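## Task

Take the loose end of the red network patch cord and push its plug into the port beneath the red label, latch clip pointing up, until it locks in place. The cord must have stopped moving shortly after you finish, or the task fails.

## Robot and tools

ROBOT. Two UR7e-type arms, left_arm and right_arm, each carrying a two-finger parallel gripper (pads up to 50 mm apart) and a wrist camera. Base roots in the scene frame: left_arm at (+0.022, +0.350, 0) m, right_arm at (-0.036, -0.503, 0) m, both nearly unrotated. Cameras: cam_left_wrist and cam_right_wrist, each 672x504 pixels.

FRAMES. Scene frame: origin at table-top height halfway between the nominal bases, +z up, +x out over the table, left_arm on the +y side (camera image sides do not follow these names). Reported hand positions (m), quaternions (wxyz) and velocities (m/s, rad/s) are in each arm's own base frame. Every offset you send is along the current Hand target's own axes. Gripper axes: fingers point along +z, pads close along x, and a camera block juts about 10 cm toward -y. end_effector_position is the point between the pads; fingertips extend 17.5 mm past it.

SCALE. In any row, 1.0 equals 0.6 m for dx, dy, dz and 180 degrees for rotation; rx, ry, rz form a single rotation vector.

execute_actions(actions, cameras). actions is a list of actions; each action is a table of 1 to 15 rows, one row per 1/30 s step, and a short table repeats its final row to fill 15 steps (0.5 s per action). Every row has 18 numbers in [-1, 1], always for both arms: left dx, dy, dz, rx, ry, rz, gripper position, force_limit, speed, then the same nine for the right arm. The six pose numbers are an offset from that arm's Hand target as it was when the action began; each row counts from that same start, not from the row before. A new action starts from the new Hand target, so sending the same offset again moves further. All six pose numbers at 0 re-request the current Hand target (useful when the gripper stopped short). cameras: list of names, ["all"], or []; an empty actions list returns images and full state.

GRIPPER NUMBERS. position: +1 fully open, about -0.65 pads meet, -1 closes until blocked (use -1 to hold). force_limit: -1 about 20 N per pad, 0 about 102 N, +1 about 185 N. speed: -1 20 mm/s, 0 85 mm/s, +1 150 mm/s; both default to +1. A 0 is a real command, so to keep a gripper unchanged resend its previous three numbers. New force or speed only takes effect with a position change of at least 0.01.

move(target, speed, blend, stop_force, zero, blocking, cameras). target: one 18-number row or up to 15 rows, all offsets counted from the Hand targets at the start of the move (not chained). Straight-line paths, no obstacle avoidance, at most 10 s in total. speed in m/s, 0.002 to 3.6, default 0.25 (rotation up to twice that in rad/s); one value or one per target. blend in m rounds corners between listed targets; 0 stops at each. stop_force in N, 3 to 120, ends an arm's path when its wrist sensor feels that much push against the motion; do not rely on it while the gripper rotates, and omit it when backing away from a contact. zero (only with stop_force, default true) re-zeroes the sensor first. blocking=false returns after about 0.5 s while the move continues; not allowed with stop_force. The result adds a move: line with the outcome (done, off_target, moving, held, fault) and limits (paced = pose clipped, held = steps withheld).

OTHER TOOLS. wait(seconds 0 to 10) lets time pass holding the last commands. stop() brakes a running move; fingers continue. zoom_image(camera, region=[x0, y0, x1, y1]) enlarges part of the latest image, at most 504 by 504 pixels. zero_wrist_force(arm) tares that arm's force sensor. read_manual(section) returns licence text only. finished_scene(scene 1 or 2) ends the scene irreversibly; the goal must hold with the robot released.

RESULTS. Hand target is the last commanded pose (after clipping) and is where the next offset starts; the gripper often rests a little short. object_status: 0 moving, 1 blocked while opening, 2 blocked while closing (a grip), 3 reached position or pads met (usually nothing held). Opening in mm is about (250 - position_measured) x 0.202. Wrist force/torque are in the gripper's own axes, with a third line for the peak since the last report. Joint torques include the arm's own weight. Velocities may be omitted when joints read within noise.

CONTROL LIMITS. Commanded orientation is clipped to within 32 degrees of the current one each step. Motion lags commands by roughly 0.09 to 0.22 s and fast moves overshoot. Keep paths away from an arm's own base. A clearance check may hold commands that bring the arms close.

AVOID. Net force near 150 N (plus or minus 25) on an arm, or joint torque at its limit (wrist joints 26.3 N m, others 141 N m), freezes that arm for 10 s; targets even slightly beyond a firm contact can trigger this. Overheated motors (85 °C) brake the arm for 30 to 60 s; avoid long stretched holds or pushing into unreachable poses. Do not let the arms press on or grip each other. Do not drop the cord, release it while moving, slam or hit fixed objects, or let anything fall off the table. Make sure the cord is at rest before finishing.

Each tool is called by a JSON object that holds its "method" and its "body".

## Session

{"method": "execute_actions", "body": {"actions": []}}

Scene clock: 0.00 s.
left_arm: end_effector_position=(+0.5989, -0.0571, +0.3178) position_measured=3 object_status=3 end_effector_quat_wxyz=(-0.072, +0.353, +0.848, -0.389) | right_arm: end_effector_position=(+0.8658, +0.3749, +0.1978) position_measured=3 object_status=3 end_effector_quat_wxyz=(-0.245, +0.959, +0.014, +0.143)
Joint positions: left_arm=[-0.047 -1.037 1 -1.044 -2.248 -0.653] | right_arm=[3.608 -2.525 -0.72 -0.972 1.879 2.087]
Joint velocities: within noise
Joint torques (N m): no reading
Motor temperatures (°C): left_arm=[36 45 47 47 46 37] | right_arm=[42 41 33 43 40 39]
Wrist force (N): no reading
Wrist torque (N m): no reading
Wrist force, peak (N): no reading
Hand target: left_arm +0.5989, -0.0571, +0.3178; -0.072, +0.353, +0.848, -0.389 | right_arm +0.8658, +0.3749, +0.1978; -0.245, +0.959, +0.014, +0.143
Tool commands: left_gripper/position=+1.0 left_gripper/force_limit=+1.0 left_gripper/speed=+1.0 right_gripper/position=+1.0 right_gripper/force_limit=+1.0 right_gripper/speed=+1.0
camera_calibration:
cam_left_wrist: T_world_to_cam=[[-0.73729, 0.659305, -0.147378, 0.536993], [0.650224, 0.633329, -0.419646, -0.209332], [-0.183336, -0.405229, -0.895644, 0.505413], [0, 0, 0, 1]] pos_world=[0.624692, -0.0166579, 0.443966]
cam_right_wrist: T_world_to_cam=[[0.960807, -0.0414121, 0.274108, -0.864778], [-0.00150295, -0.989543, -0.144231, 0.421724], [0.277215, 0.138167, -0.950822, 0.0212742], [0, 0, 0, 1]] pos_world=[0.825621, 0.378563, 0.318097]

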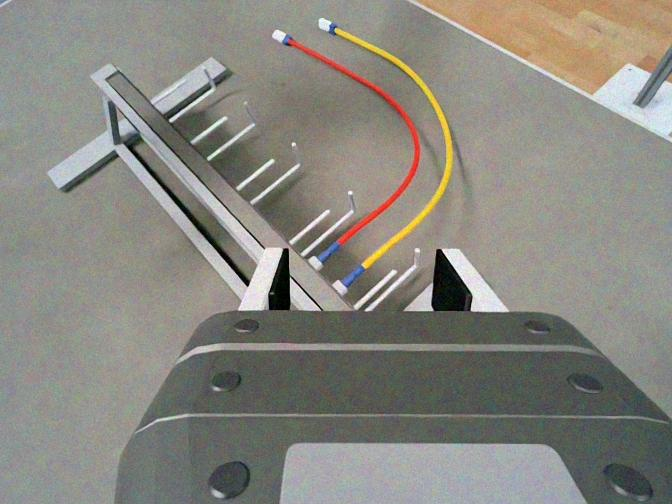

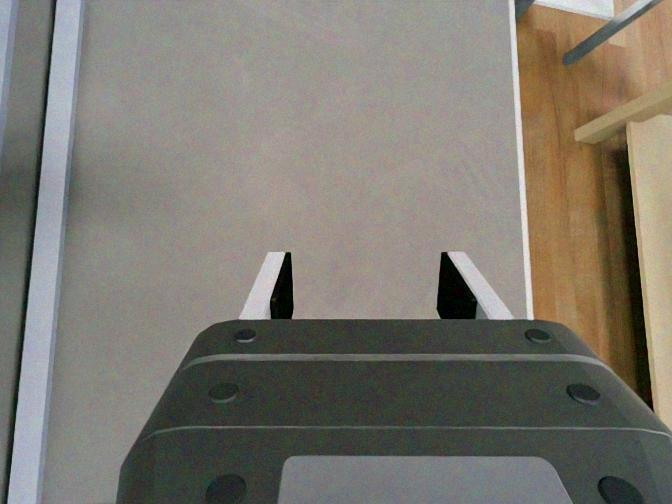

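{"method": "move", "body": {"target": [[0,0,0,0,0,0,1,1,1,-0.0625,-0.0982,-0.364,0,0,0,1,1,1],[0.0177,-0.358,0.6058,-0.4511,0.0527,0.2947,1,1,1,-0.739,0.608,-0.788,-0.0514,-0.1954,-0.4762,1,1,1]], "speed": 0.35, "blend": [0.05,0], "cameras": ["all"]}}

{"method": "zoom_image", "body": {"camera": "cam_left_wrist", "region": [100, 190, 390, 300]}}

{"method": "zoom_image", "body": {"camera": "cam_left_wrist", "region": [380, 190, 670, 300]}}

Scene clock: 22.50 s.
left_arm: end_effector_position=(+0.3306, -0.3679, +0.2188) position_measured=3 object_status=3 end_effector_quat_wxyz=(+0.271, +0.653, +0.653, +0.271) | right_arm: end_effector_position=(+0.3496, -0.1509, +0.2991) position_measured=3 object_status=3 end_effector_quat_wxyz=(+0.000, +0.707, +0.707, +0.001)
Joint positions: left_arm=[-1.533 -1.744 2.229 -2.093 -0.785 -1.518] | right_arm=[3.091 -1.247 -1.913 -1.551 1.572 -0.051]
Joint torques (N m): left_arm=[-12.69 -8.26 -37.7 -0.17 4.32 -1.45] | right_arm=[-12.68 21.01 17.45 4.74 1.3 -2.59]
Wrist force (N): left_arm=[1.8 3.0 -1.0] | right_arm=[-0.2 -0.3 -0.3]
Wrist torque (N m): left_arm=[0.62 -0.35 -0.21] | right_arm=[-0.23 0.04 0.00]
Wrist force, peak (N): left_arm=[1.8 3.0 -1.0] | right_arm=[0.4 0.7 2.3]
Hand target: left_arm +0.3306, -0.3679, +0.2188; +0.271, +0.653, +0.653, +0.271 | right_arm +0.3496, -0.1509, +0.2991; +0.000, +0.707, +0.707, +0.001
Off the commanded pose: left_arm 0.000 m, 0 deg | right_arm 0.000 m, 0 deg.
move: done
camera_calibration:
cam_left_wrist: T_world_to_cam=[[-0.00630124, 0.999961, 0.00622616, 0.37942], [0.409578, -0.00309922, 0.91227, -0.325591], [0.912253, 0.00829853, -0.409542, -0.0748297], [0, 0, 0, 1]] pos_world=[0.204009, -0.379793, 0.264019]
cam_right_wrist: T_world_to_cam=[[0.0013064, 0.999974, -0.00709113, 0.158346], [0.936735, 0.00125845, 0.350038, -0.410978], [0.350038, -0.0070998, -0.936709, 0.281766], [0, 0, 0, 1]] pos_world=[0.286141, -0.155824, 0.408914]

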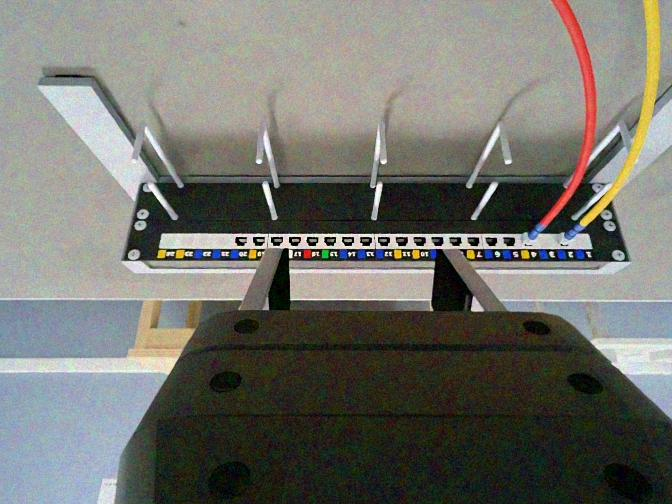

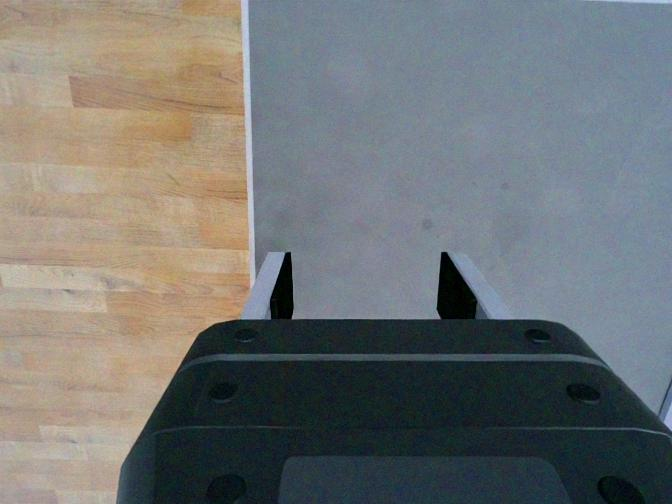

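Scaled by 1.738 from the camera's 672x504 image, which has a finer 960x720 frame.

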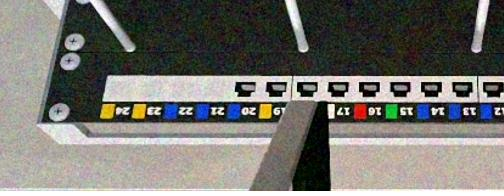

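Scaled by 1.738 from the camera's 672x504 image, which has a finer 960x720 frame.

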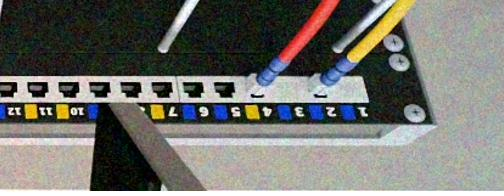

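{"method": "move", "body": {"target": [-0.262,-0.062,0.1007,0.1954,-0.1954,0.4718,1,1,1,0,0,0,0,0,0,1,1,1], "speed": 0.35, "cameras": ["cam_left_wrist"]}}

{"method": "zoom_image", "body": {"camera": "cam_left_wrist", "region": [250, 120, 450, 300]}}

Scene clock: 35.47 s.
left_arm: end_effector_position=(+0.3472, -0.5250, +0.1498) position_measured=3 object_status=3 end_effector_quat_wxyz=(+0.000, +1.000, +0.000, +0.001) | right_arm: end_effector_position=(+0.3496, -0.1509, +0.2991) position_measured=3 object_status=3 end_effector_quat_wxyz=(+0.000, +0.707, +0.707, +0.001)
Joint positions: left_arm=[-1.2 -1.203 1.595 -1.964 -1.57 0.37] | right_arm=[3.091 -1.247 -1.913 -1.551 1.572 -0.051]
Joint torques (N m): left_arm=[10.89 -36.29 -39.81 -0.44 -1.48 1.49] | right_arm=[-13.81 20.59 17.08 4.67 1.4 -2.48]
Wrist force (N): left_arm=[0.9 1.5 -1.0] | right_arm=[0.0 -0.1 -0.3]
Wrist torque (N m): left_arm=[0.34 -0.22 -0.19] | right_arm=[-0.20 0.01 0.00]
Wrist force, peak (N): left_arm=[1.7 3.1 -1.0] | right_arm=[-0.1 -0.5 -0.5]
Hand target: left_arm +0.3472, -0.5250, +0.1498; +0.000, +1.000, +0.000, +0.001 | right_arm +0.3496, -0.1509, +0.2991; +0.000, +0.707, +0.707, +0.001
Off the commanded pose: left_arm 0.000 m, 0 deg | right_arm 0.000 m, 0 deg.
move: done
camera_calibration:
cam_left_wrist: T_world_to_cam=[[0.999954, 0.000512174, 0.00953625, -0.337437], [-0.00290074, -0.935094, 0.354389, -0.532465], [0.00909879, -0.354401, -0.935049, 0.0849341], [0, 0, 0, 1]] pos_world=[0.335104, -0.467631, 0.271335]
Images, in order (width x height): cam_left_wrist 672x504.

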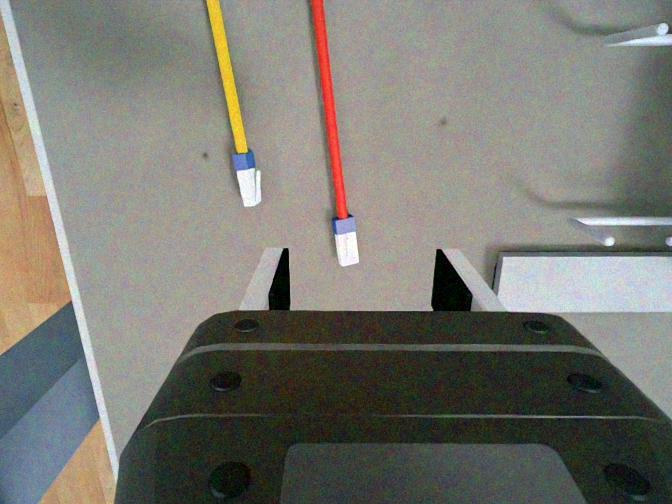

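Scaled by 2.520 from the camera's 672x504 image, which has a finer 960x720 frame.

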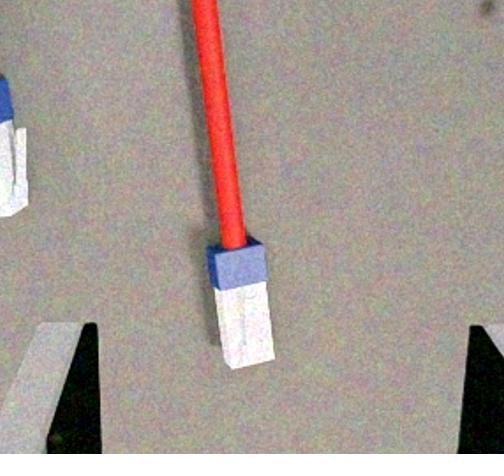

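{"method": "move", "body": {"target": [-0.0953,0.0342,0.138,-0.1954,0.1954,-0.4718,1,1,1,0,0,0,0,0,0,1,1,1], "speed": 0.35, "cameras": ["cam_left_wrist"]}}

{"method": "zoom_image", "body": {"camera": "cam_left_wrist", "region": [270, 160, 410, 260]}}

Scene clock: 49.03 s.
left_arm: end_effector_position=(+0.2901, -0.5456, +0.0669) position_measured=3 object_status=3 end_effector_quat_wxyz=(+0.271, +0.653, +0.653, +0.271) | right_arm: end_effector_position=(+0.3496, -0.1509, +0.2991) position_measured=3 object_status=3 end_effector_quat_wxyz=(+0.000, +0.707, +0.707, +0.001)
Joint positions: left_arm=[-1.62 -1.135 1.978 -2.364 -0.786 -1.641] | right_arm=[3.091 -1.247 -1.913 -1.551 1.572 -0.051]
Joint torques (N m): left_arm=[-11.41 -31.99 -31.34 -0.71 3.86 -1.51] | right_arm=[-12.59 20.42 16.23 4.48 1.16 -2.53]
Wrist force (N): left_arm=[1.9 3.1 -1.0] | right_arm=[-0.1 -0.3 -0.2]
Wrist torque (N m): left_arm=[0.64 -0.36 -0.22] | right_arm=[-0.22 0.03 0.01]
Wrist force, peak (N): left_arm=[1.9 3.1 -1.0] | right_arm=[-0.1 -0.3 -0.6]
Hand target: left_arm +0.2901, -0.5456, +0.0669; +0.271, +0.653, +0.653, +0.271 | right_arm +0.3496, -0.1509, +0.2991; +0.000, +0.707, +0.707, +0.001
Off the commanded pose: left_arm 0.000 m, 0 deg | right_arm 0.000 m, 0 deg.
move: done
camera_calibration:
cam_left_wrist: T_world_to_cam=[[-0.00616924, 0.999961, 0.0062756, 0.557777], [0.409578, -0.00319838, 0.91227, -0.171035], [0.912254, 0.00819835, -0.409542, -0.098674], [0, 0, 0, 1]] pos_world=[0.163509, -0.557493, 0.112119]
Images, in order (width x height): cam_left_wrist 672x504.

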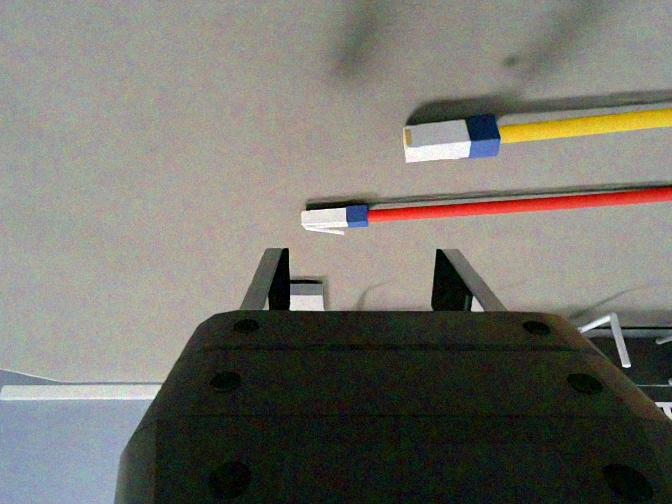

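Scaled by 3.600 from the camera's 672x504 image, which has a finer 960x720 frame.

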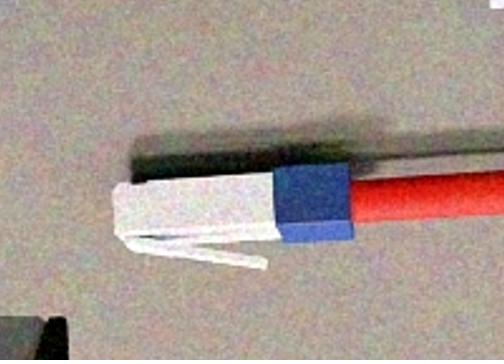

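{"method": "move", "body": {"target": [0.0052,0.079,0.0481,0.2026,-0.1828,0.4412,0.4,1,1,0,0,0,0,0,0,1,1,1], "speed": 0.3, "cameras": ["cam_left_wrist"]}}

{"method": "zoom_image", "body": {"camera": "cam_left_wrist", "region": [250, 180, 470, 320]}}

Scene clock: 66.10 s.
left_arm: end_effector_position=(+0.3440, -0.5424, +0.0801) position_measured=92 object_status=3 end_effector_quat_wxyz=(+0.000, +0.999, +0.052, +0.000) | right_arm: end_effector_position=(+0.3496, -0.1509, +0.2991) position_measured=3 object_status=3 end_effector_quat_wxyz=(+0.000, +0.707, +0.707, +0.001)
Joint positions: left_arm=[-1.215 -1.101 1.643 -2.113 -1.57 0.252] | right_arm=[3.091 -1.247 -1.913 -1.551 1.572 -0.051]
Joint torques (N m): left_arm=[10.87 -38.59 -35.61 -0.44 -1.62 1.32] | right_arm=[-12.35 19.54 17.16 4.43 1.26 -2.57]
Wrist force (N): left_arm=[0.4 1.7 -1.1] | right_arm=[-0.1 -0.2 -0.2]
Wrist torque (N m): left_arm=[0.38 -0.15 -0.20] | right_arm=[-0.22 0.03 0.00]
Wrist force, peak (N): left_arm=[1.7 3.3 -1.3] | right_arm=[-0.1 -0.5 -0.4]
Hand target: left_arm +0.3440, -0.5424, +0.0801; +0.000, +0.999, +0.052, +0.000 | right_arm +0.3496, -0.1509, +0.2991; +0.000, +0.707, +0.707, +0.001
Off the commanded pose: left_arm 0.000 m, 0 deg | right_arm 0.000 m, 0 deg.
move: done
camera_calibration:
cam_left_wrist: T_world_to_cam=[[0.994633, 0.103049, 0.00928838, -0.276153], [0.0930874, -0.930434, 0.35444, -0.554497], [0.0451668, -0.351673, -0.935033, 0.00271127], [0, 0, 0, 1]] pos_world=[0.326165, -0.486512, 0.201636]
Images, in order (width x height): cam_left_wrist 672x504.

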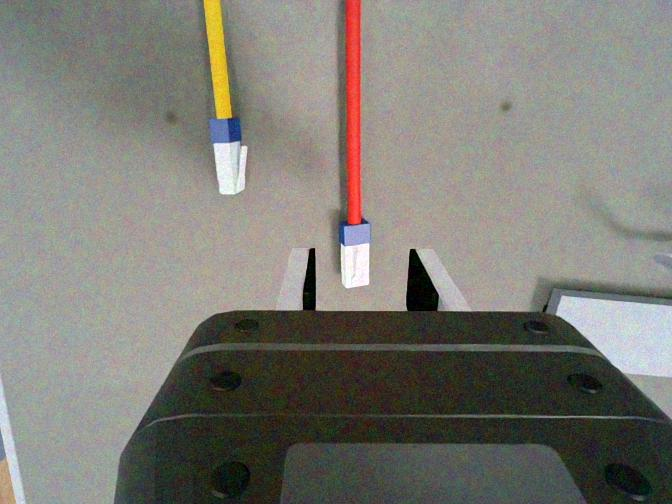

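Scaled by 2.291 from the camera's 672x504 image, which has a finer 960x720 frame.

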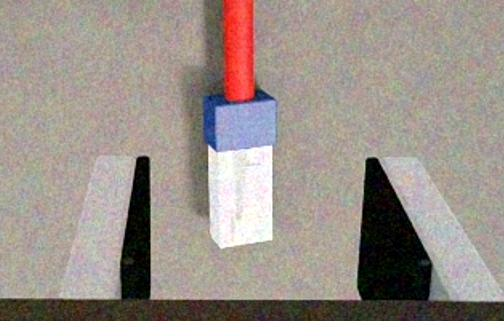

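{"method": "move", "body": {"target": [0,0.001,0.0982,0,0,0,0.4,1,1,0,0,0,0,0,0,1,1,1], "speed": 0.05, "stop_force": 5, "cameras": ["cam_left_wrist"]}}

Scene clock: 72.63 s.
left_arm: end_effector_position=(+0.3441, -0.5430, +0.0212) position_measured=92 object_status=3 end_effector_quat_wxyz=(+0.000, +0.999, +0.052, +0.000) | right_arm: end_effector_position=(+0.3496, -0.1509, +0.2991) position_measured=3 object_status=3 end_effector_quat_wxyz=(+0.000, +0.707, +0.707, +0.001)
Joint positions: left_arm=[-1.215 -1.02 1.693 -2.244 -1.57 0.252] | right_arm=[3.091 -1.247 -1.913 -1.551 1.572 -0.051]
Joint torques (N m): left_arm=[-11.66 -40.41 -8.92 -5.21 -1.2 -0.83] | right_arm=[-12.39 18.86 17.59 4.46 1.12 -2.46]
Wrist force (N): left_arm=[0.4 1.6 -1.0] | right_arm=[-0.1 -0.3 -0.3]
Wrist torque (N m): left_arm=[0.36 -0.14 -0.20] | right_arm=[-0.22 0.01 0.01]
Wrist force, peak (N): left_arm=[0.9 1.4 -1.6] | right_arm=[-0.2 -0.4 -0.5]
Hand target: left_arm +0.3441, -0.5430, +0.0212; +0.000, +0.999, +0.052, +0.000 | right_arm +0.3496, -0.1509, +0.2991; +0.000, +0.707, +0.707, +0.001
Off the commanded pose: left_arm 0.000 m, 0 deg | right_arm 0.000 m, 0 deg.
move: done
camera_calibration:
cam_left_wrist: T_world_to_cam=[[0.994647, 0.102921, 0.00923038, -0.275702], [0.0929891, -0.930447, 0.35443, -0.534161], [0.0450668, -0.351674, -0.935037, -0.0525451], [0, 0, 0, 1]] pos_world=[0.326265, -0.487112, 0.142736]
Images, in order (width x height): cam_left_wrist 672x504.

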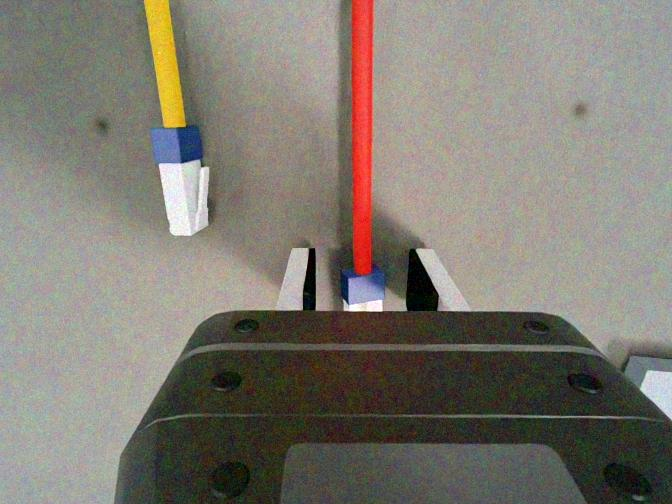

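{"method": "move", "body": {"target": [0,0,0,0,0,0,-1,-0.5,-1,0,0,0,0,0,0,1,1,1], "speed": 0.05, "cameras": ["cam_left_wrist"]}}

{"method": "zoom_image", "body": {"camera": "cam_left_wrist", "region": [300, 220, 430, 315]}}

Scene clock: 77.03 s.
left_arm: end_effector_position=(+0.3441, -0.5430, +0.0212) position_measured=192 object_status=0 end_effector_quat_wxyz=(+0.000, +0.999, +0.052, +0.000) | right_arm: end_effector_position=(+0.3496, -0.1509, +0.2991) position_measured=3 object_status=3 end_effector_quat_wxyz=(+0.000, +0.707, +0.707, +0.001)
Joint positions: left_arm=[-1.215 -1.02 1.693 -2.244 -1.57 0.252] | right_arm=[3.091 -1.247 -1.913 -1.551 1.572 -0.051]
Joint torques (N m): left_arm=[-10.71 -41.2 -7.93 -5.04 0.97 1.03] | right_arm=[-11.99 18.81 18.07 4.26 1.09 -2.42]
Wrist force (N): left_arm=[0.7 1.7 -0.9] | right_arm=[-0.1 -0.3 -0.3]
Wrist torque (N m): left_arm=[0.37 -0.18 -0.20] | right_arm=[-0.23 0.02 0.01]
Wrist force, peak (N): left_arm=[1.0 1.6 -1.4] | right_arm=[-0.1 -0.4 -0.5]
Hand target: left_arm +0.3441, -0.5430, +0.0212; +0.000, +0.999, +0.052, +0.000 | right_arm +0.3496, -0.1509, +0.2991; +0.000, +0.707, +0.707, +0.001
Off the commanded pose: left_arm 0.000 m, 0 deg | right_arm 0.000 m, 0 deg.
move: done
camera_calibration:
cam_left_wrist: T_world_to_cam=[[0.994647, 0.102921, 0.00923038, -0.275702], [0.0929891, -0.930447, 0.35443, -0.534161], [0.0450668, -0.351674, -0.935037, -0.0525451], [0, 0, 0, 1]] pos_world=[0.326265, -0.487112, 0.142736]
Images, in order (width x height): cam_left_wrist 672x504.

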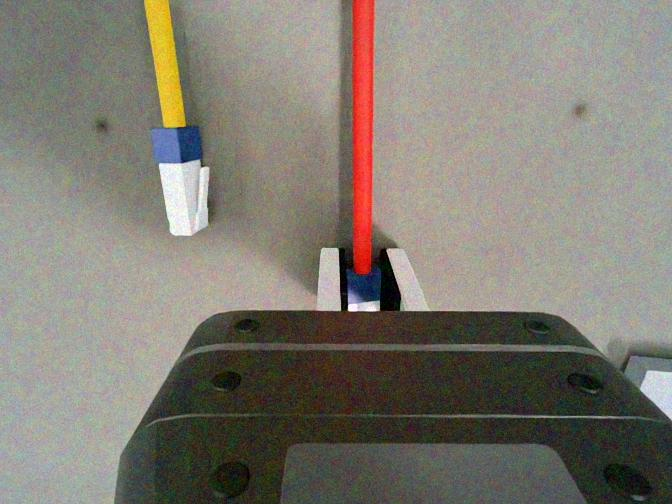

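Scaled by 3.877 from the camera's 672x504 image, which has a finer 960x720 frame.

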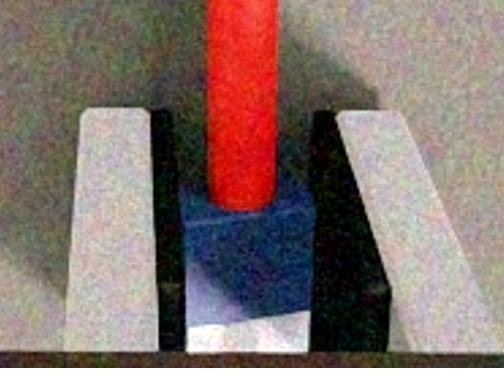

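{"method": "wait", "body": {"seconds": 0.5, "cameras": ["cam_left_wrist"]}}

{"method": "zoom_image", "body": {"camera": "cam_left_wrist", "region": [300, 220, 430, 315]}}

Scene clock: 84.97 s.
left_arm: end_effector_position=(+0.3441, -0.5430, +0.0212) position_measured=192 object_status=2 end_effector_quat_wxyz=(+0.000, +0.999, +0.052, +0.000) | right_arm: end_effector_position=(+0.3496, -0.1509, +0.2991) position_measured=3 object_status=3 end_effector_quat_wxyz=(+0.000, +0.707, +0.707, +0.001)
Joint positions: left_arm=[-1.215 -1.02 1.693 -2.244 -1.57 0.252] | right_arm=[3.091 -1.247 -1.913 -1.551 1.572 -0.051]
Joint torques (N m): left_arm=[-10.8 -38.84 -7.3 -4.81 0.99 1.29] | right_arm=[-11.87 18.69 17.88 4.23 1 -2.44]
Wrist force (N): left_arm=[0.5 1.7 -0.9] | right_arm=[-0.2 -0.4 -0.4]
Wrist torque (N m): left_arm=[0.37 -0.17 -0.20] | right_arm=[-0.24 0.04 0.01]
Wrist force, peak (N): left_arm=[0.7 1.9 -1.1] | right_arm=[-0.2 -0.4 -0.5]
Hand target: left_arm +0.3441, -0.5430, +0.0212; +0.000, +0.999, +0.052, +0.000 | right_arm +0.3496, -0.1509, +0.2991; +0.000, +0.707, +0.707, +0.001
Tool commands: left_gripper/position=-1.0 left_gripper/force_limit=-0.5 left_gripper/speed=-1.0 right_gripper/position=+1.0 right_gripper/force_limit=+1.0 right_gripper/speed=+1.0
Off the commanded pose: left_arm 0.000 m, 0 deg | right_arm 0.000 m, 0 deg.
wait: 0.50 s; at rest from the start
camera_calibration:
cam_left_wrist: T_world_to_cam=[[0.994647, 0.102921, 0.00923038, -0.275702], [0.0929891, -0.930447, 0.35443, -0.534161], [0.0450668, -0.351674, -0.935037, -0.0525451], [0, 0, 0, 1]] pos_world=[0.326265, -0.487112, 0.142736]
Images, in order (width x height): cam_left_wrist 672x504.

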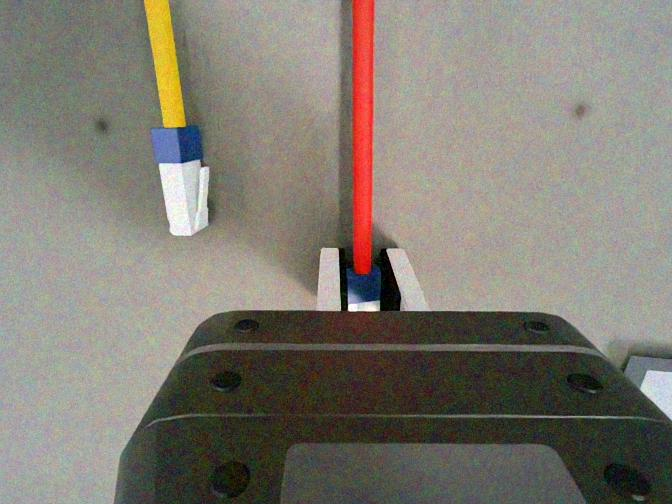

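Scaled by 3.877 from the camera's 672x504 image, which has a finer 960x720 frame.

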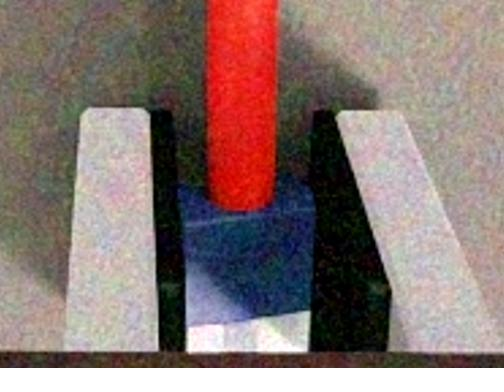

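{"method": "move", "body": {"target": [[0,0,-0.14,0,0,0,-1,-0.5,-1,0,0,0,0,0,0,1,1,1],[0.2982,-0.2109,-0.1813,0,0,-0.465,-1,-0.5,-1,0,0,0,0,0,0,1,1,1]], "speed": 0.2, "blend": [0.03,0], "cameras": ["cam_left_wrist"]}}

{"method": "zoom_image", "body": {"camera": "cam_left_wrist", "region": [300, 220, 430, 315]}}

Scene clock: 100.43 s.
left_arm: end_effector_position=(+0.5089, -0.3987, +0.1301) position_measured=192 object_status=2 end_effector_quat_wxyz=(+0.000, +0.710, +0.705, +0.000) | right_arm: end_effector_position=(+0.3496, -0.1509, +0.2991) position_measured=3 object_status=3 end_effector_quat_wxyz=(+0.000, +0.707, +0.707, +0.001)
Joint positions: left_arm=[-0.873 -1.146 1.568 -1.993 -1.57 -0.866] | right_arm=[3.091 -1.247 -1.913 -1.551 1.572 -0.051]
Joint torques (N m): left_arm=[11.12 -38.12 -38.06 -0.41 1.48 -1.43] | right_arm=[-11.6 17.82 18 4.22 0.91 -2.33]
Wrist force (N): left_arm=[0.6 1.4 -0.7] | right_arm=[0.0 -0.4 -0.3]
Wrist torque (N m): left_arm=[0.33 -0.18 -0.10] | right_arm=[-0.23 0.01 0.01]
Wrist force, peak (N): left_arm=[0.4 2.0 -1.8] | right_arm=[-0.2 -0.4 -0.5]
Hand target: left_arm +0.5089, -0.3987, +0.1301; +0.000, +0.709, +0.705, +0.000 | right_arm +0.3496, -0.1509, +0.2991; +0.000, +0.707, +0.707, +0.001
Off the commanded pose: left_arm 0.000 m, 0 deg | right_arm 0.000 m, 0 deg.
move: done
camera_calibration:
cam_left_wrist: T_world_to_cam=[[0.00701762, 0.999939, 0.00853832, 0.404868], [0.934679, -0.00959402, 0.355363, -0.51519], [0.355424, 0.00548678, -0.934689, 0.077049], [0, 0, 0, 1]] pos_world=[0.451311, -0.410209, 0.25164]
Images, in order (width x height): cam_left_wrist 672x504.

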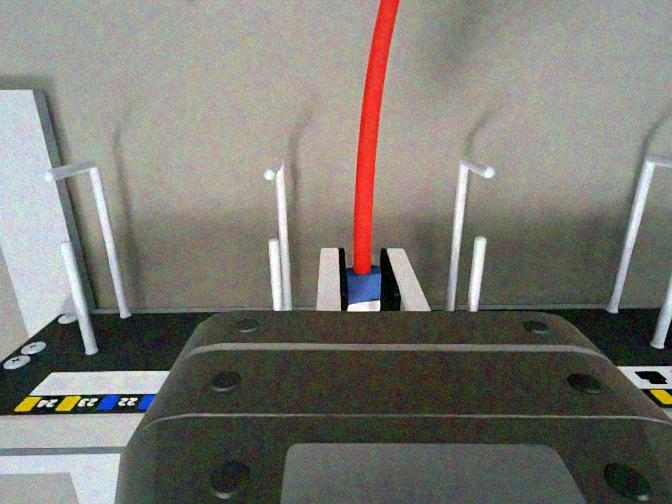

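Scaled by 3.877 from the camera's 672x504 image, which has a finer 960x720 frame.

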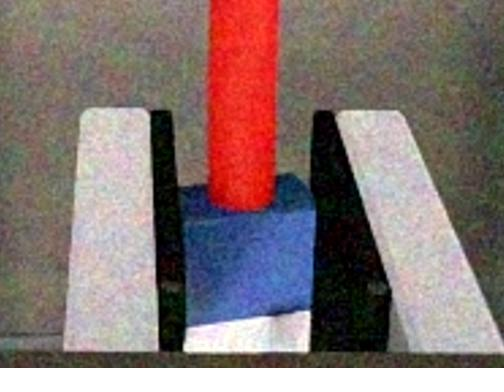

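{"method": "move", "body": {"target": [0,0,0,0,0,0,-1,-0.5,-1,0.6838,0.294,0.19,-0.2277,0.1268,-0.306,1,1,1], "speed": 0.3, "cameras": ["cam_right_wrist"]}}

{"method": "zoom_image", "body": {"camera": "cam_right_wrist", "region": [320, 220, 440, 320]}}

Scene clock: 107.00 s.
left_arm: end_effector_position=(+0.5089, -0.3987, +0.1301) position_measured=192 object_status=2 end_effector_quat_wxyz=(+0.000, +0.709, +0.705, +0.000) | right_arm: end_effector_position=(+0.5258, +0.2595, +0.1857) position_measured=3 object_status=3 end_effector_quat_wxyz=(+0.105, +0.253, +0.888, +0.369)
Joint positions: left_arm=[-0.873 -1.146 1.568 -1.993 -1.57 -0.866] | right_arm=[3.685 -1.739 -2.195 -0.05 1.899 -0.347]
Joint torques (N m): left_arm=[11.35 -37.41 -38.09 -0.41 1.45 -1.26] | right_arm=[15.38 20.81 35.15 5.44 1.89 -2.43]
Wrist force (N): left_arm=[0.4 1.4 -0.7] | right_arm=[0.2 -0.3 0.2]
Wrist torque (N m): left_arm=[0.33 -0.14 -0.09] | right_arm=[-0.38 -0.02 -0.04]
Wrist force, peak (N): left_arm=[0.6 1.9 -1.1] | right_arm=[-1.6 -0.8 -0.7]
Hand target: left_arm +0.5089, -0.3987, +0.1301; +0.000, +0.709, +0.705, +0.000 | right_arm +0.5258, +0.2596, +0.1857; +0.105, +0.253, +0.888, +0.369
Off the commanded pose: left_arm 0.000 m, 0 deg | right_arm 0.000 m, 0 deg.
move: done
camera_calibration:
cam_right_wrist: T_world_to_cam=[[-0.846623, 0.532174, -0.00449492, 0.313621], [0.217146, 0.353139, 0.910022, -0.353827], [0.485878, 0.769469, -0.414535, -0.253228], [0, 0, 0, 1]] pos_world=[0.465389, 0.1529, 0.218428]
Images, in order (width x height): cam_right_wrist 672x504.

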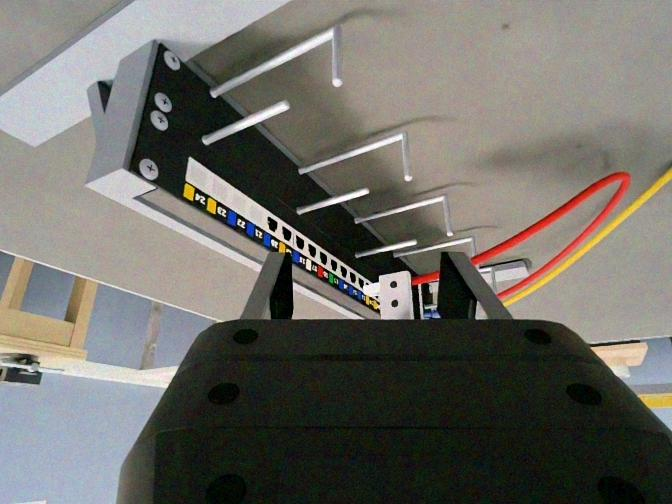

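Scaled by 4.200 from the camera's 672x504 image, which has a finer 960x720 frame.

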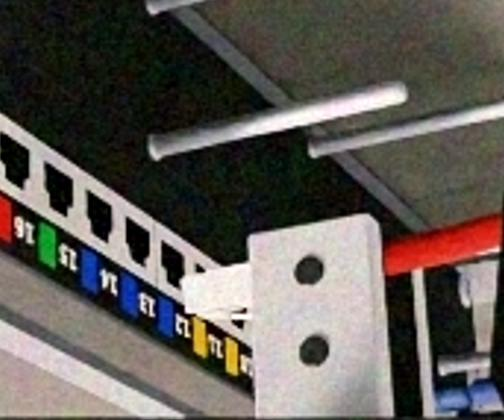

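{"method": "move", "body": {"target": [0,0.0467,0.0535,0,0,0,-1,-0.5,-1,0,0,0,0,0,0,1,1,1], "speed": 0.06, "stop_force": 8, "cameras": ["cam_right_wrist"]}}

{"method": "zoom_image", "body": {"camera": "cam_right_wrist", "region": [310, 240, 380, 300]}}

Scene clock: 112.30 s.
left_arm: end_effector_position=(+0.5370, -0.3989, +0.0980) position_measured=192 object_status=2 end_effector_quat_wxyz=(+0.000, +0.709, +0.705, +0.000) | right_arm: end_effector_position=(+0.5258, +0.2596, +0.1857) position_measured=3 object_status=3 end_effector_quat_wxyz=(+0.105, +0.253, +0.888, +0.369)
Joint positions: left_arm=[-0.84 -1.065 1.534 -2.04 -1.57 -0.833] | right_arm=[3.685 -1.739 -2.195 -0.05 1.899 -0.347]
Joint torques (N m): left_arm=[10.43 -39.59 -37.28 -5.05 -0.81 1.52] | right_arm=[14.35 20.83 34.7 5.34 1.89 -2.59]
Wrist force (N): left_arm=[0.3 1.2 -0.7] | right_arm=[0.1 -0.3 0.1]
Wrist torque (N m): left_arm=[0.29 -0.14 -0.21] | right_arm=[-0.37 0.00 -0.03]
Wrist force, peak (N): left_arm=[0.7 1.7 -1.2] | right_arm=[0.2 -0.4 0.3]
Hand target: left_arm +0.5370, -0.3989, +0.0980; +0.000, +0.709, +0.705, +0.000 | right_arm +0.5258, +0.2596, +0.1857; +0.105, +0.253, +0.888, +0.369
Off the commanded pose: left_arm 0.000 m, 0 deg | right_arm 0.000 m, 0 deg.
move: done
camera_calibration:
cam_right_wrist: T_world_to_cam=[[-0.846667, 0.532104, -0.00455034, 0.313665], [0.217058, 0.353158, 0.910036, -0.353792], [0.48584, 0.76951, -0.414504, -0.253223], [0, 0, 0, 1]] pos_world=[0.465389, 0.1529, 0.218428]
Images, in order (width x height): cam_right_wrist 672x504.

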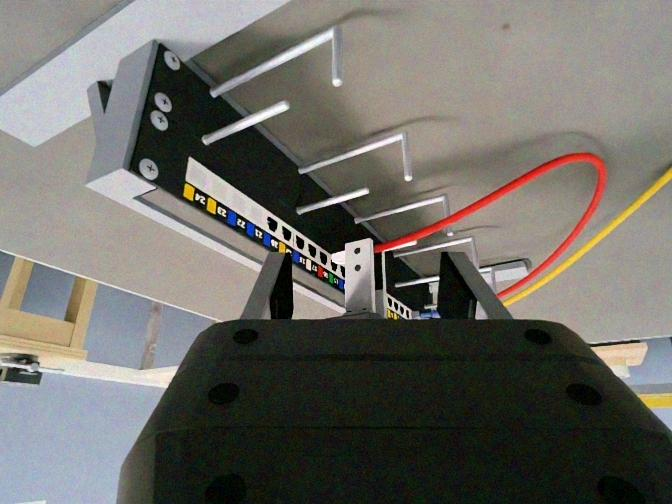

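Scaled by 7.200 from the camera's 672x504 image, which has a finer 960x720 frame.

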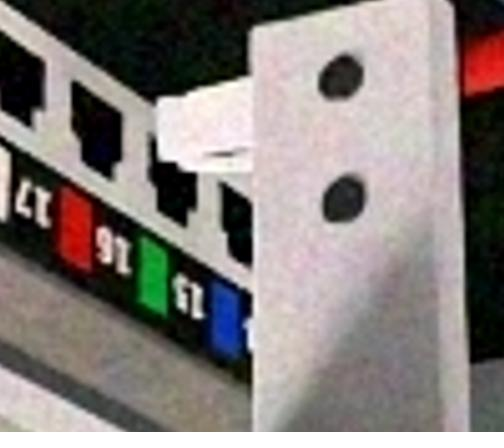

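{"method": "zoom_image", "body": {"camera": "cam_right_wrist", "region": [326, 248, 350, 272]}}

Scaled by 21.000 from the camera's 672x504 image, which has a finer 960x720 frame.

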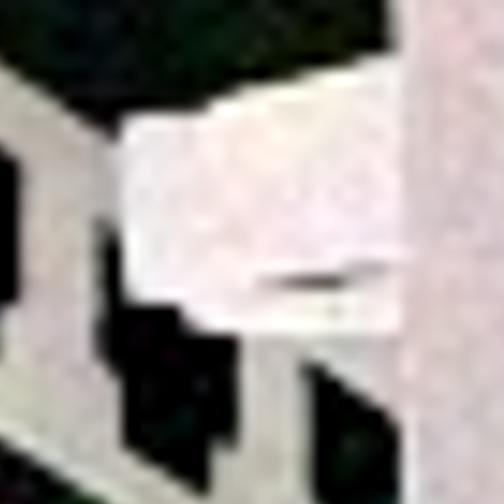

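{"method": "move", "body": {"target": [-0.0084,0.001,-0.0023,0.027,0.0944,0,-1,-0.5,-1,0,0,0,0,0,0,1,1,1], "speed": 0.08, "cameras": ["cam_right_wrist","cam_left_wrist"]}}

{"method": "zoom_image", "body": {"camera": "cam_right_wrist", "region": [310, 240, 366, 285]}}

{"method": "zoom_image", "body": {"camera": "cam_right_wrist", "region": [326, 248, 350, 272]}}

Scene clock: 134.53 s.
left_arm: end_effector_position=(+0.5376, -0.4039, +0.0994) position_measured=192 object_status=2 end_effector_quat_wxyz=(-0.134, +0.701, +0.696, +0.075) | right_arm: end_effector_position=(+0.5258, +0.2596, +0.1857) position_measured=3 object_status=3 end_effector_quat_wxyz=(+0.105, +0.253, +0.888, +0.369)
Joint positions: left_arm=[-0.892 -0.921 1.25 -1.615 -1.45 -0.903] | right_arm=[3.685 -1.739 -2.195 -0.05 1.899 -0.347]
Joint torques (N m): left_arm=[-12.27 -47.73 -38.59 0.44 2.53 -1.5] | right_arm=[13.4 21.06 33.13 5.34 1.93 -2.37]
Wrist force (N): left_arm=[1.2 1.3 -1.7] | right_arm=[0.2 -0.2 0.0]
Wrist torque (N m): left_arm=[0.27 -0.34 -0.01] | right_arm=[-0.37 -0.02 -0.03]
Wrist force, peak (N): left_arm=[1.1 1.3 -1.8] | right_arm=[0.1 -0.4 0.3]
Hand target: left_arm +0.5376, -0.4039, +0.0994; -0.134, +0.701, +0.696, +0.075 | right_arm +0.5258, +0.2596, +0.1857; +0.105, +0.253, +0.888, +0.369
Off the commanded pose: left_arm 0.000 m, 0 deg | right_arm 0.000 m, 0 deg.
move: done
camera_calibration:
cam_left_wrist: T_world_to_cam=[[0.0193933, 0.953772, 0.299904, 0.35583], [0.960363, -0.101198, 0.259734, -0.572385], [0.278077, 0.282979, -0.91793, 0.190194], [0, 0, 0, 1]] pos_world=[0.489908, -0.451126, 0.216538]
cam_right_wrist: T_world_to_cam=[[-0.846667, 0.532104, -0.00455034, 0.313665], [0.217058, 0.353158, 0.910036, -0.353792], [0.48584, 0.76951, -0.414504, -0.253223], [0, 0, 0, 1]] pos_world=[0.465389, 0.1529, 0.218428]

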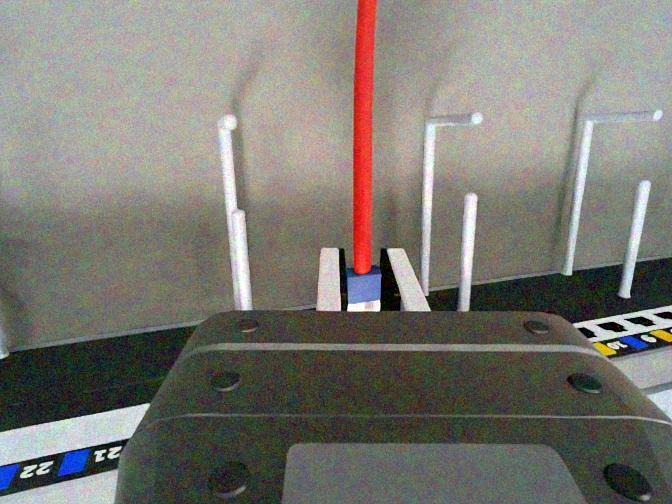

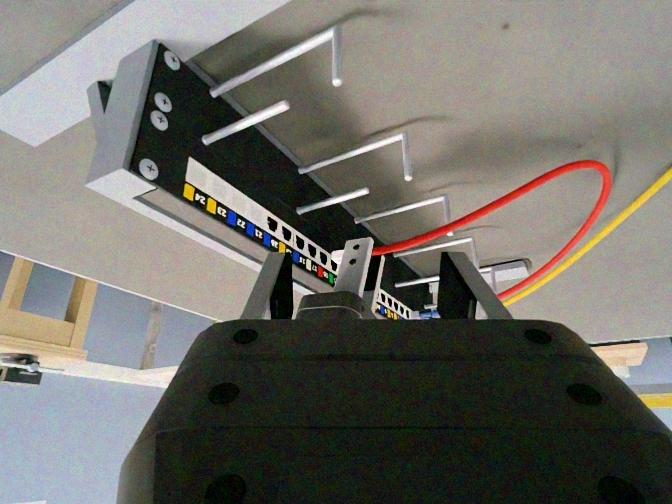

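Scaled by 9.000 from the camera's 672x504 image, which has a finer 960x720 frame.

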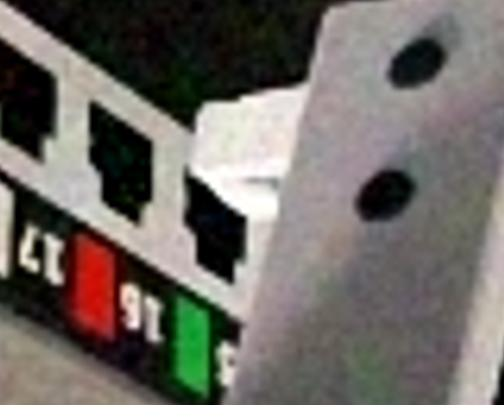

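Scaled by 21.000 from the camera's 672x504 image, which has a finer 960x720 frame.

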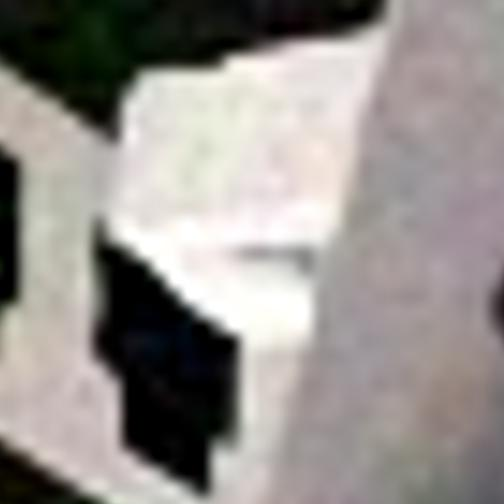

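{"method": "zoom_image", "body": {"camera": "cam_left_wrist", "region": [335, 240, 391, 312]}}

{"method": "zoom_image", "body": {"camera": "cam_right_wrist", "region": [318, 236, 358, 276]}}

Scaled by 7.000 from the camera's 672x504 image, which has a finer 960x720 frame.

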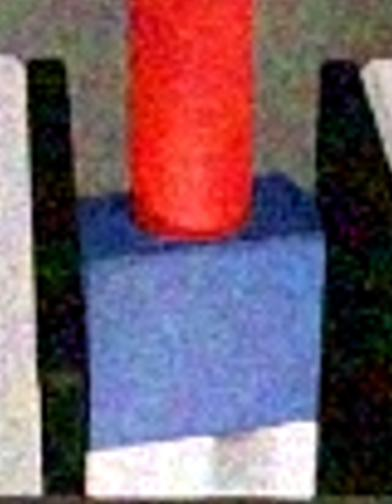

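Scaled by 12.600 from the camera's 672x504 image, which has a finer 960x720 frame.

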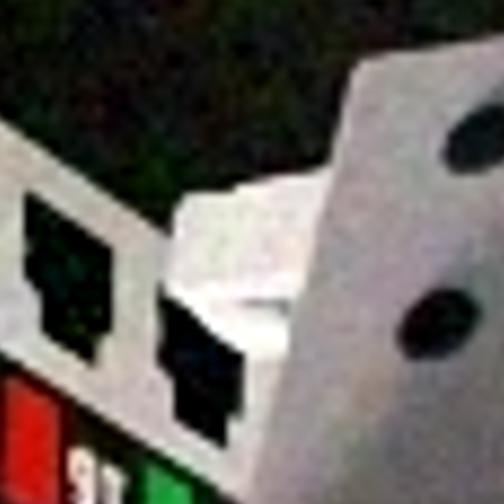

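{"method": "move", "body": {"target": [0.00165,0.0119,0.00295,0,0,0,-1,-0.5,-1,0,0,0,0,0,0,1,1,1], "speed": 0.03, "stop_force": 6, "cameras": ["cam_right_wrist"]}}

{"method": "zoom_image", "body": {"camera": "cam_right_wrist", "region": [310, 240, 350, 272]}}

Scene clock: 179.47 s.
left_arm: end_effector_position=(+0.5445, -0.4024, +0.0974) position_measured=192 object_status=2 end_effector_quat_wxyz=(-0.134, +0.701, +0.696, +0.075) | right_arm: end_effector_position=(+0.5258, +0.2596, +0.1857) position_measured=3 object_status=3 end_effector_quat_wxyz=(+0.105, +0.253, +0.888, +0.369)
Joint positions: left_arm=[-0.883 -0.909 1.235 -1.613 -1.447 -0.894] | right_arm=[3.685 -1.739 -2.195 -0.05 1.899 -0.347]
Joint torques (N m): left_arm=[11.45 -48.76 -37.77 0.34 2.46 1.3] | right_arm=[11.84 21.41 32.62 5.48 1.94 -2.39]
Wrist force (N): left_arm=[1.3 1.1 -1.5] | right_arm=[0.0 -0.2 0.2]
Wrist torque (N m): left_arm=[0.22 -0.34 -0.11] | right_arm=[-0.35 0.02 -0.03]
Wrist force, peak (N): left_arm=[1.5 1.4 -1.6] | right_arm=[0.2 -0.4 0.3]
Hand target: left_arm +0.5445, -0.4024, +0.0974; -0.134, +0.701, +0.696, +0.075 | right_arm +0.5258, +0.2596, +0.1857; +0.105, +0.253, +0.888, +0.369
Off the commanded pose: left_arm 0.000 m, 0 deg | right_arm 0.000 m, 0 deg.
move: done
camera_calibration:
cam_right_wrist: T_world_to_cam=[[-0.846667, 0.532104, -0.00455034, 0.313665], [0.217058, 0.353158, 0.910036, -0.353792], [0.48584, 0.76951, -0.414504, -0.253223], [0, 0, 0, 1]] pos_world=[0.465389, 0.1529, 0.218428]
Images, in order (width x height): cam_right_wrist 672x504.

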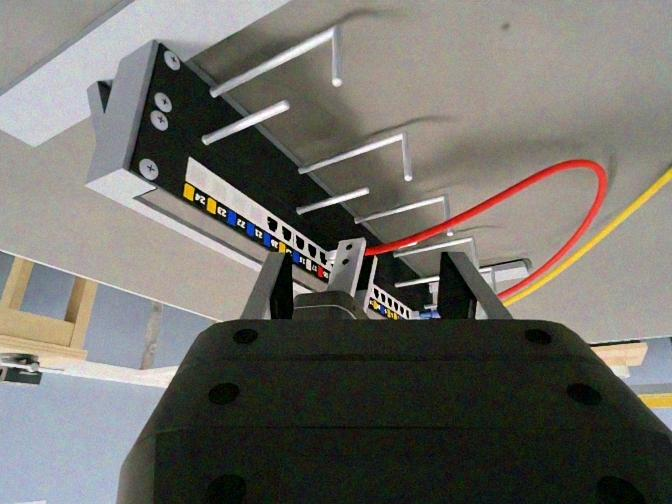

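Scaled by 12.600 from the camera's 672x504 image, which has a finer 960x720 frame.

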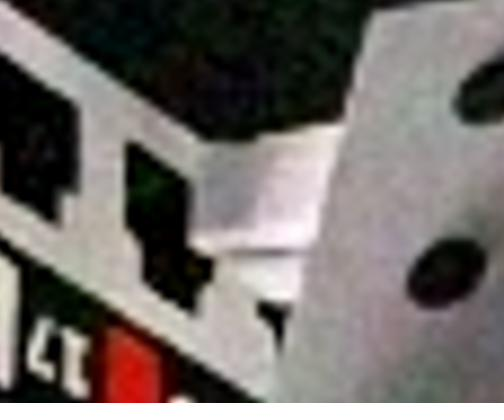

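{"method": "move", "body": {"target": [0.00015,-0.0017,0.0047,-0.0222,0,0,-1,-0.5,-1,0,0,0,0,0,0,1,1,1], "speed": 0.03, "cameras": ["cam_right_wrist"]}}

{"method": "zoom_image", "body": {"camera": "cam_right_wrist", "region": [310, 240, 350, 272]}}

Scene clock: 188.93 s.
left_arm: end_effector_position=(+0.5433, -0.4015, +0.0949) position_measured=192 object_status=2 end_effector_quat_wxyz=(-0.109, +0.705, +0.693, +0.100) | right_arm: end_effector_position=(+0.5258, +0.2596, +0.1857) position_measured=3 object_status=3 end_effector_quat_wxyz=(+0.105, +0.253, +0.888, +0.369)
Joint positions: left_arm=[-0.903 -0.943 1.307 -1.693 -1.398 -0.907] | right_arm=[3.685 -1.739 -2.195 -0.05 1.899 -0.347]
Joint torques (N m): left_arm=[-11.21 -65.8 -10.15 -4.64 2.67 -1.22] | right_arm=[9.69 21.02 31.72 5.42 1.92 -2.28]
Wrist force (N): left_arm=[1.0 1.2 -1.6] | right_arm=[0.0 -0.2 0.1]
Wrist torque (N m): left_arm=[0.26 -0.30 -0.02] | right_arm=[-0.36 0.01 -0.03]
Wrist force, peak (N): left_arm=[1.6 1.4 -1.7] | right_arm=[0.0 -0.4 -0.1]
Hand target: left_arm +0.5433, -0.4015, +0.0949; -0.109, +0.705, +0.693, +0.100 | right_arm +0.5258, +0.2596, +0.1857; +0.105, +0.253, +0.888, +0.369
Off the commanded pose: left_arm 0.000 m, 0 deg | right_arm 0.000 m, 0 deg.
move: done
camera_calibration:
cam_right_wrist: T_world_to_cam=[[-0.846667, 0.532104, -0.00455034, 0.313665], [0.217058, 0.353158, 0.910036, -0.353792], [0.48584, 0.76951, -0.414504, -0.253223], [0, 0, 0, 1]] pos_world=[0.465389, 0.1529, 0.218428]
Images, in order (width x height): cam_right_wrist 672x504.

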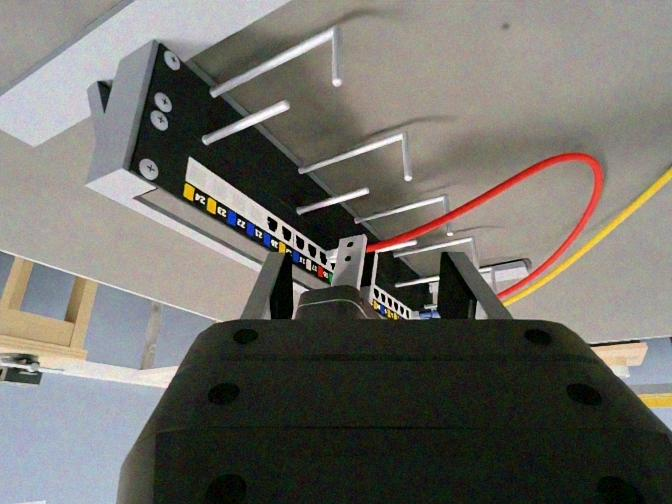

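Scaled by 12.600 from the camera's 672x504 image, which has a finer 960x720 frame.

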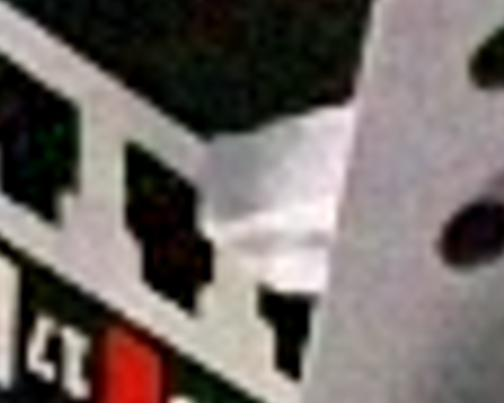

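{"method": "move", "body": {"target": [[0.00047,0,0.0019,0,0,0,-1,-0.5,-1,0,0,0,0,0,0,1,1,1],[0.0009,0.02,0.0017,0,0,0,-1,-0.5,-1,0,0,0,0,0,0,1,1,1]], "speed": 0.012, "stop_force": 5, "cameras": ["cam_right_wrist"]}}

{"method": "zoom_image", "body": {"camera": "cam_right_wrist", "region": [310, 240, 350, 272]}}

Scene clock: 196.37 s.
left_arm: end_effector_position=(+0.5488, -0.4009, +0.0939) position_measured=192 object_status=2 end_effector_quat_wxyz=(-0.109, +0.705, +0.693, +0.100) | right_arm: end_effector_position=(+0.5258, +0.2596, +0.1857) position_measured=3 object_status=3 end_effector_quat_wxyz=(+0.105, +0.253, +0.888, +0.369)
Joint positions: left_arm=[-0.896 -0.933 1.294 -1.691 -1.396 -0.901] | right_arm=[3.685 -1.739 -2.195 -0.05 1.899 -0.347]
Joint torques (N m): left_arm=[-10.01 -65.14 -10.44 -4.51 0.94 -1.27] | right_arm=[8.64 21.17 30.27 5.35 1.94 -2.22]
Wrist force (N): left_arm=[-0.4 -3.0 -2.7] | right_arm=[0.1 -0.3 0.2]
Wrist torque (N m): left_arm=[0.12 -0.34 -0.09] | right_arm=[-0.37 0.00 -0.03]
Wrist force, peak (N): left_arm=[-0.8 -14.3 -3.0] | right_arm=[0.3 -0.2 0.3]
Hand target: left_arm +0.5488, -0.4009, +0.0939; -0.109, +0.705, +0.693, +0.100 (not the last commanded pose) | right_arm +0.5258, +0.2596, +0.1857; +0.105, +0.253, +0.888, +0.369
Off the commanded pose: left_arm 0.006 m, 0 deg | right_arm 0.000 m, 0 deg.
move: contact (left_arm); path passed 1 of 2 targets
camera_calibration:
cam_right_wrist: T_world_to_cam=[[-0.846667, 0.532104, -0.00455034, 0.313665], [0.217058, 0.353158, 0.910036, -0.353792], [0.48584, 0.76951, -0.414504, -0.253223], [0, 0, 0, 1]] pos_world=[0.465389, 0.1529, 0.218428]
Images, in order (width x height): cam_right_wrist 672x504.

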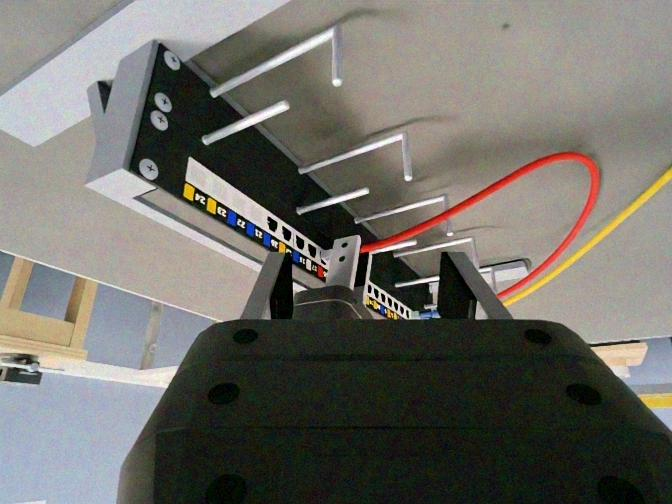

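Scaled by 12.600 from the camera's 672x504 image, which has a finer 960x720 frame.

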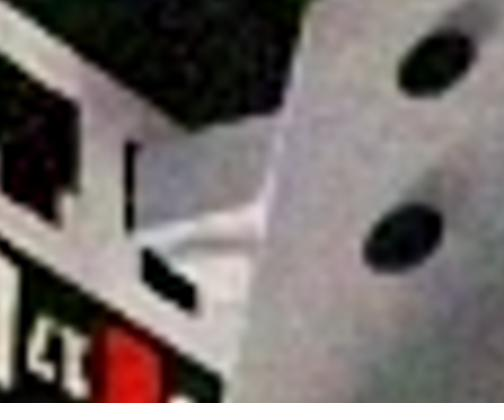

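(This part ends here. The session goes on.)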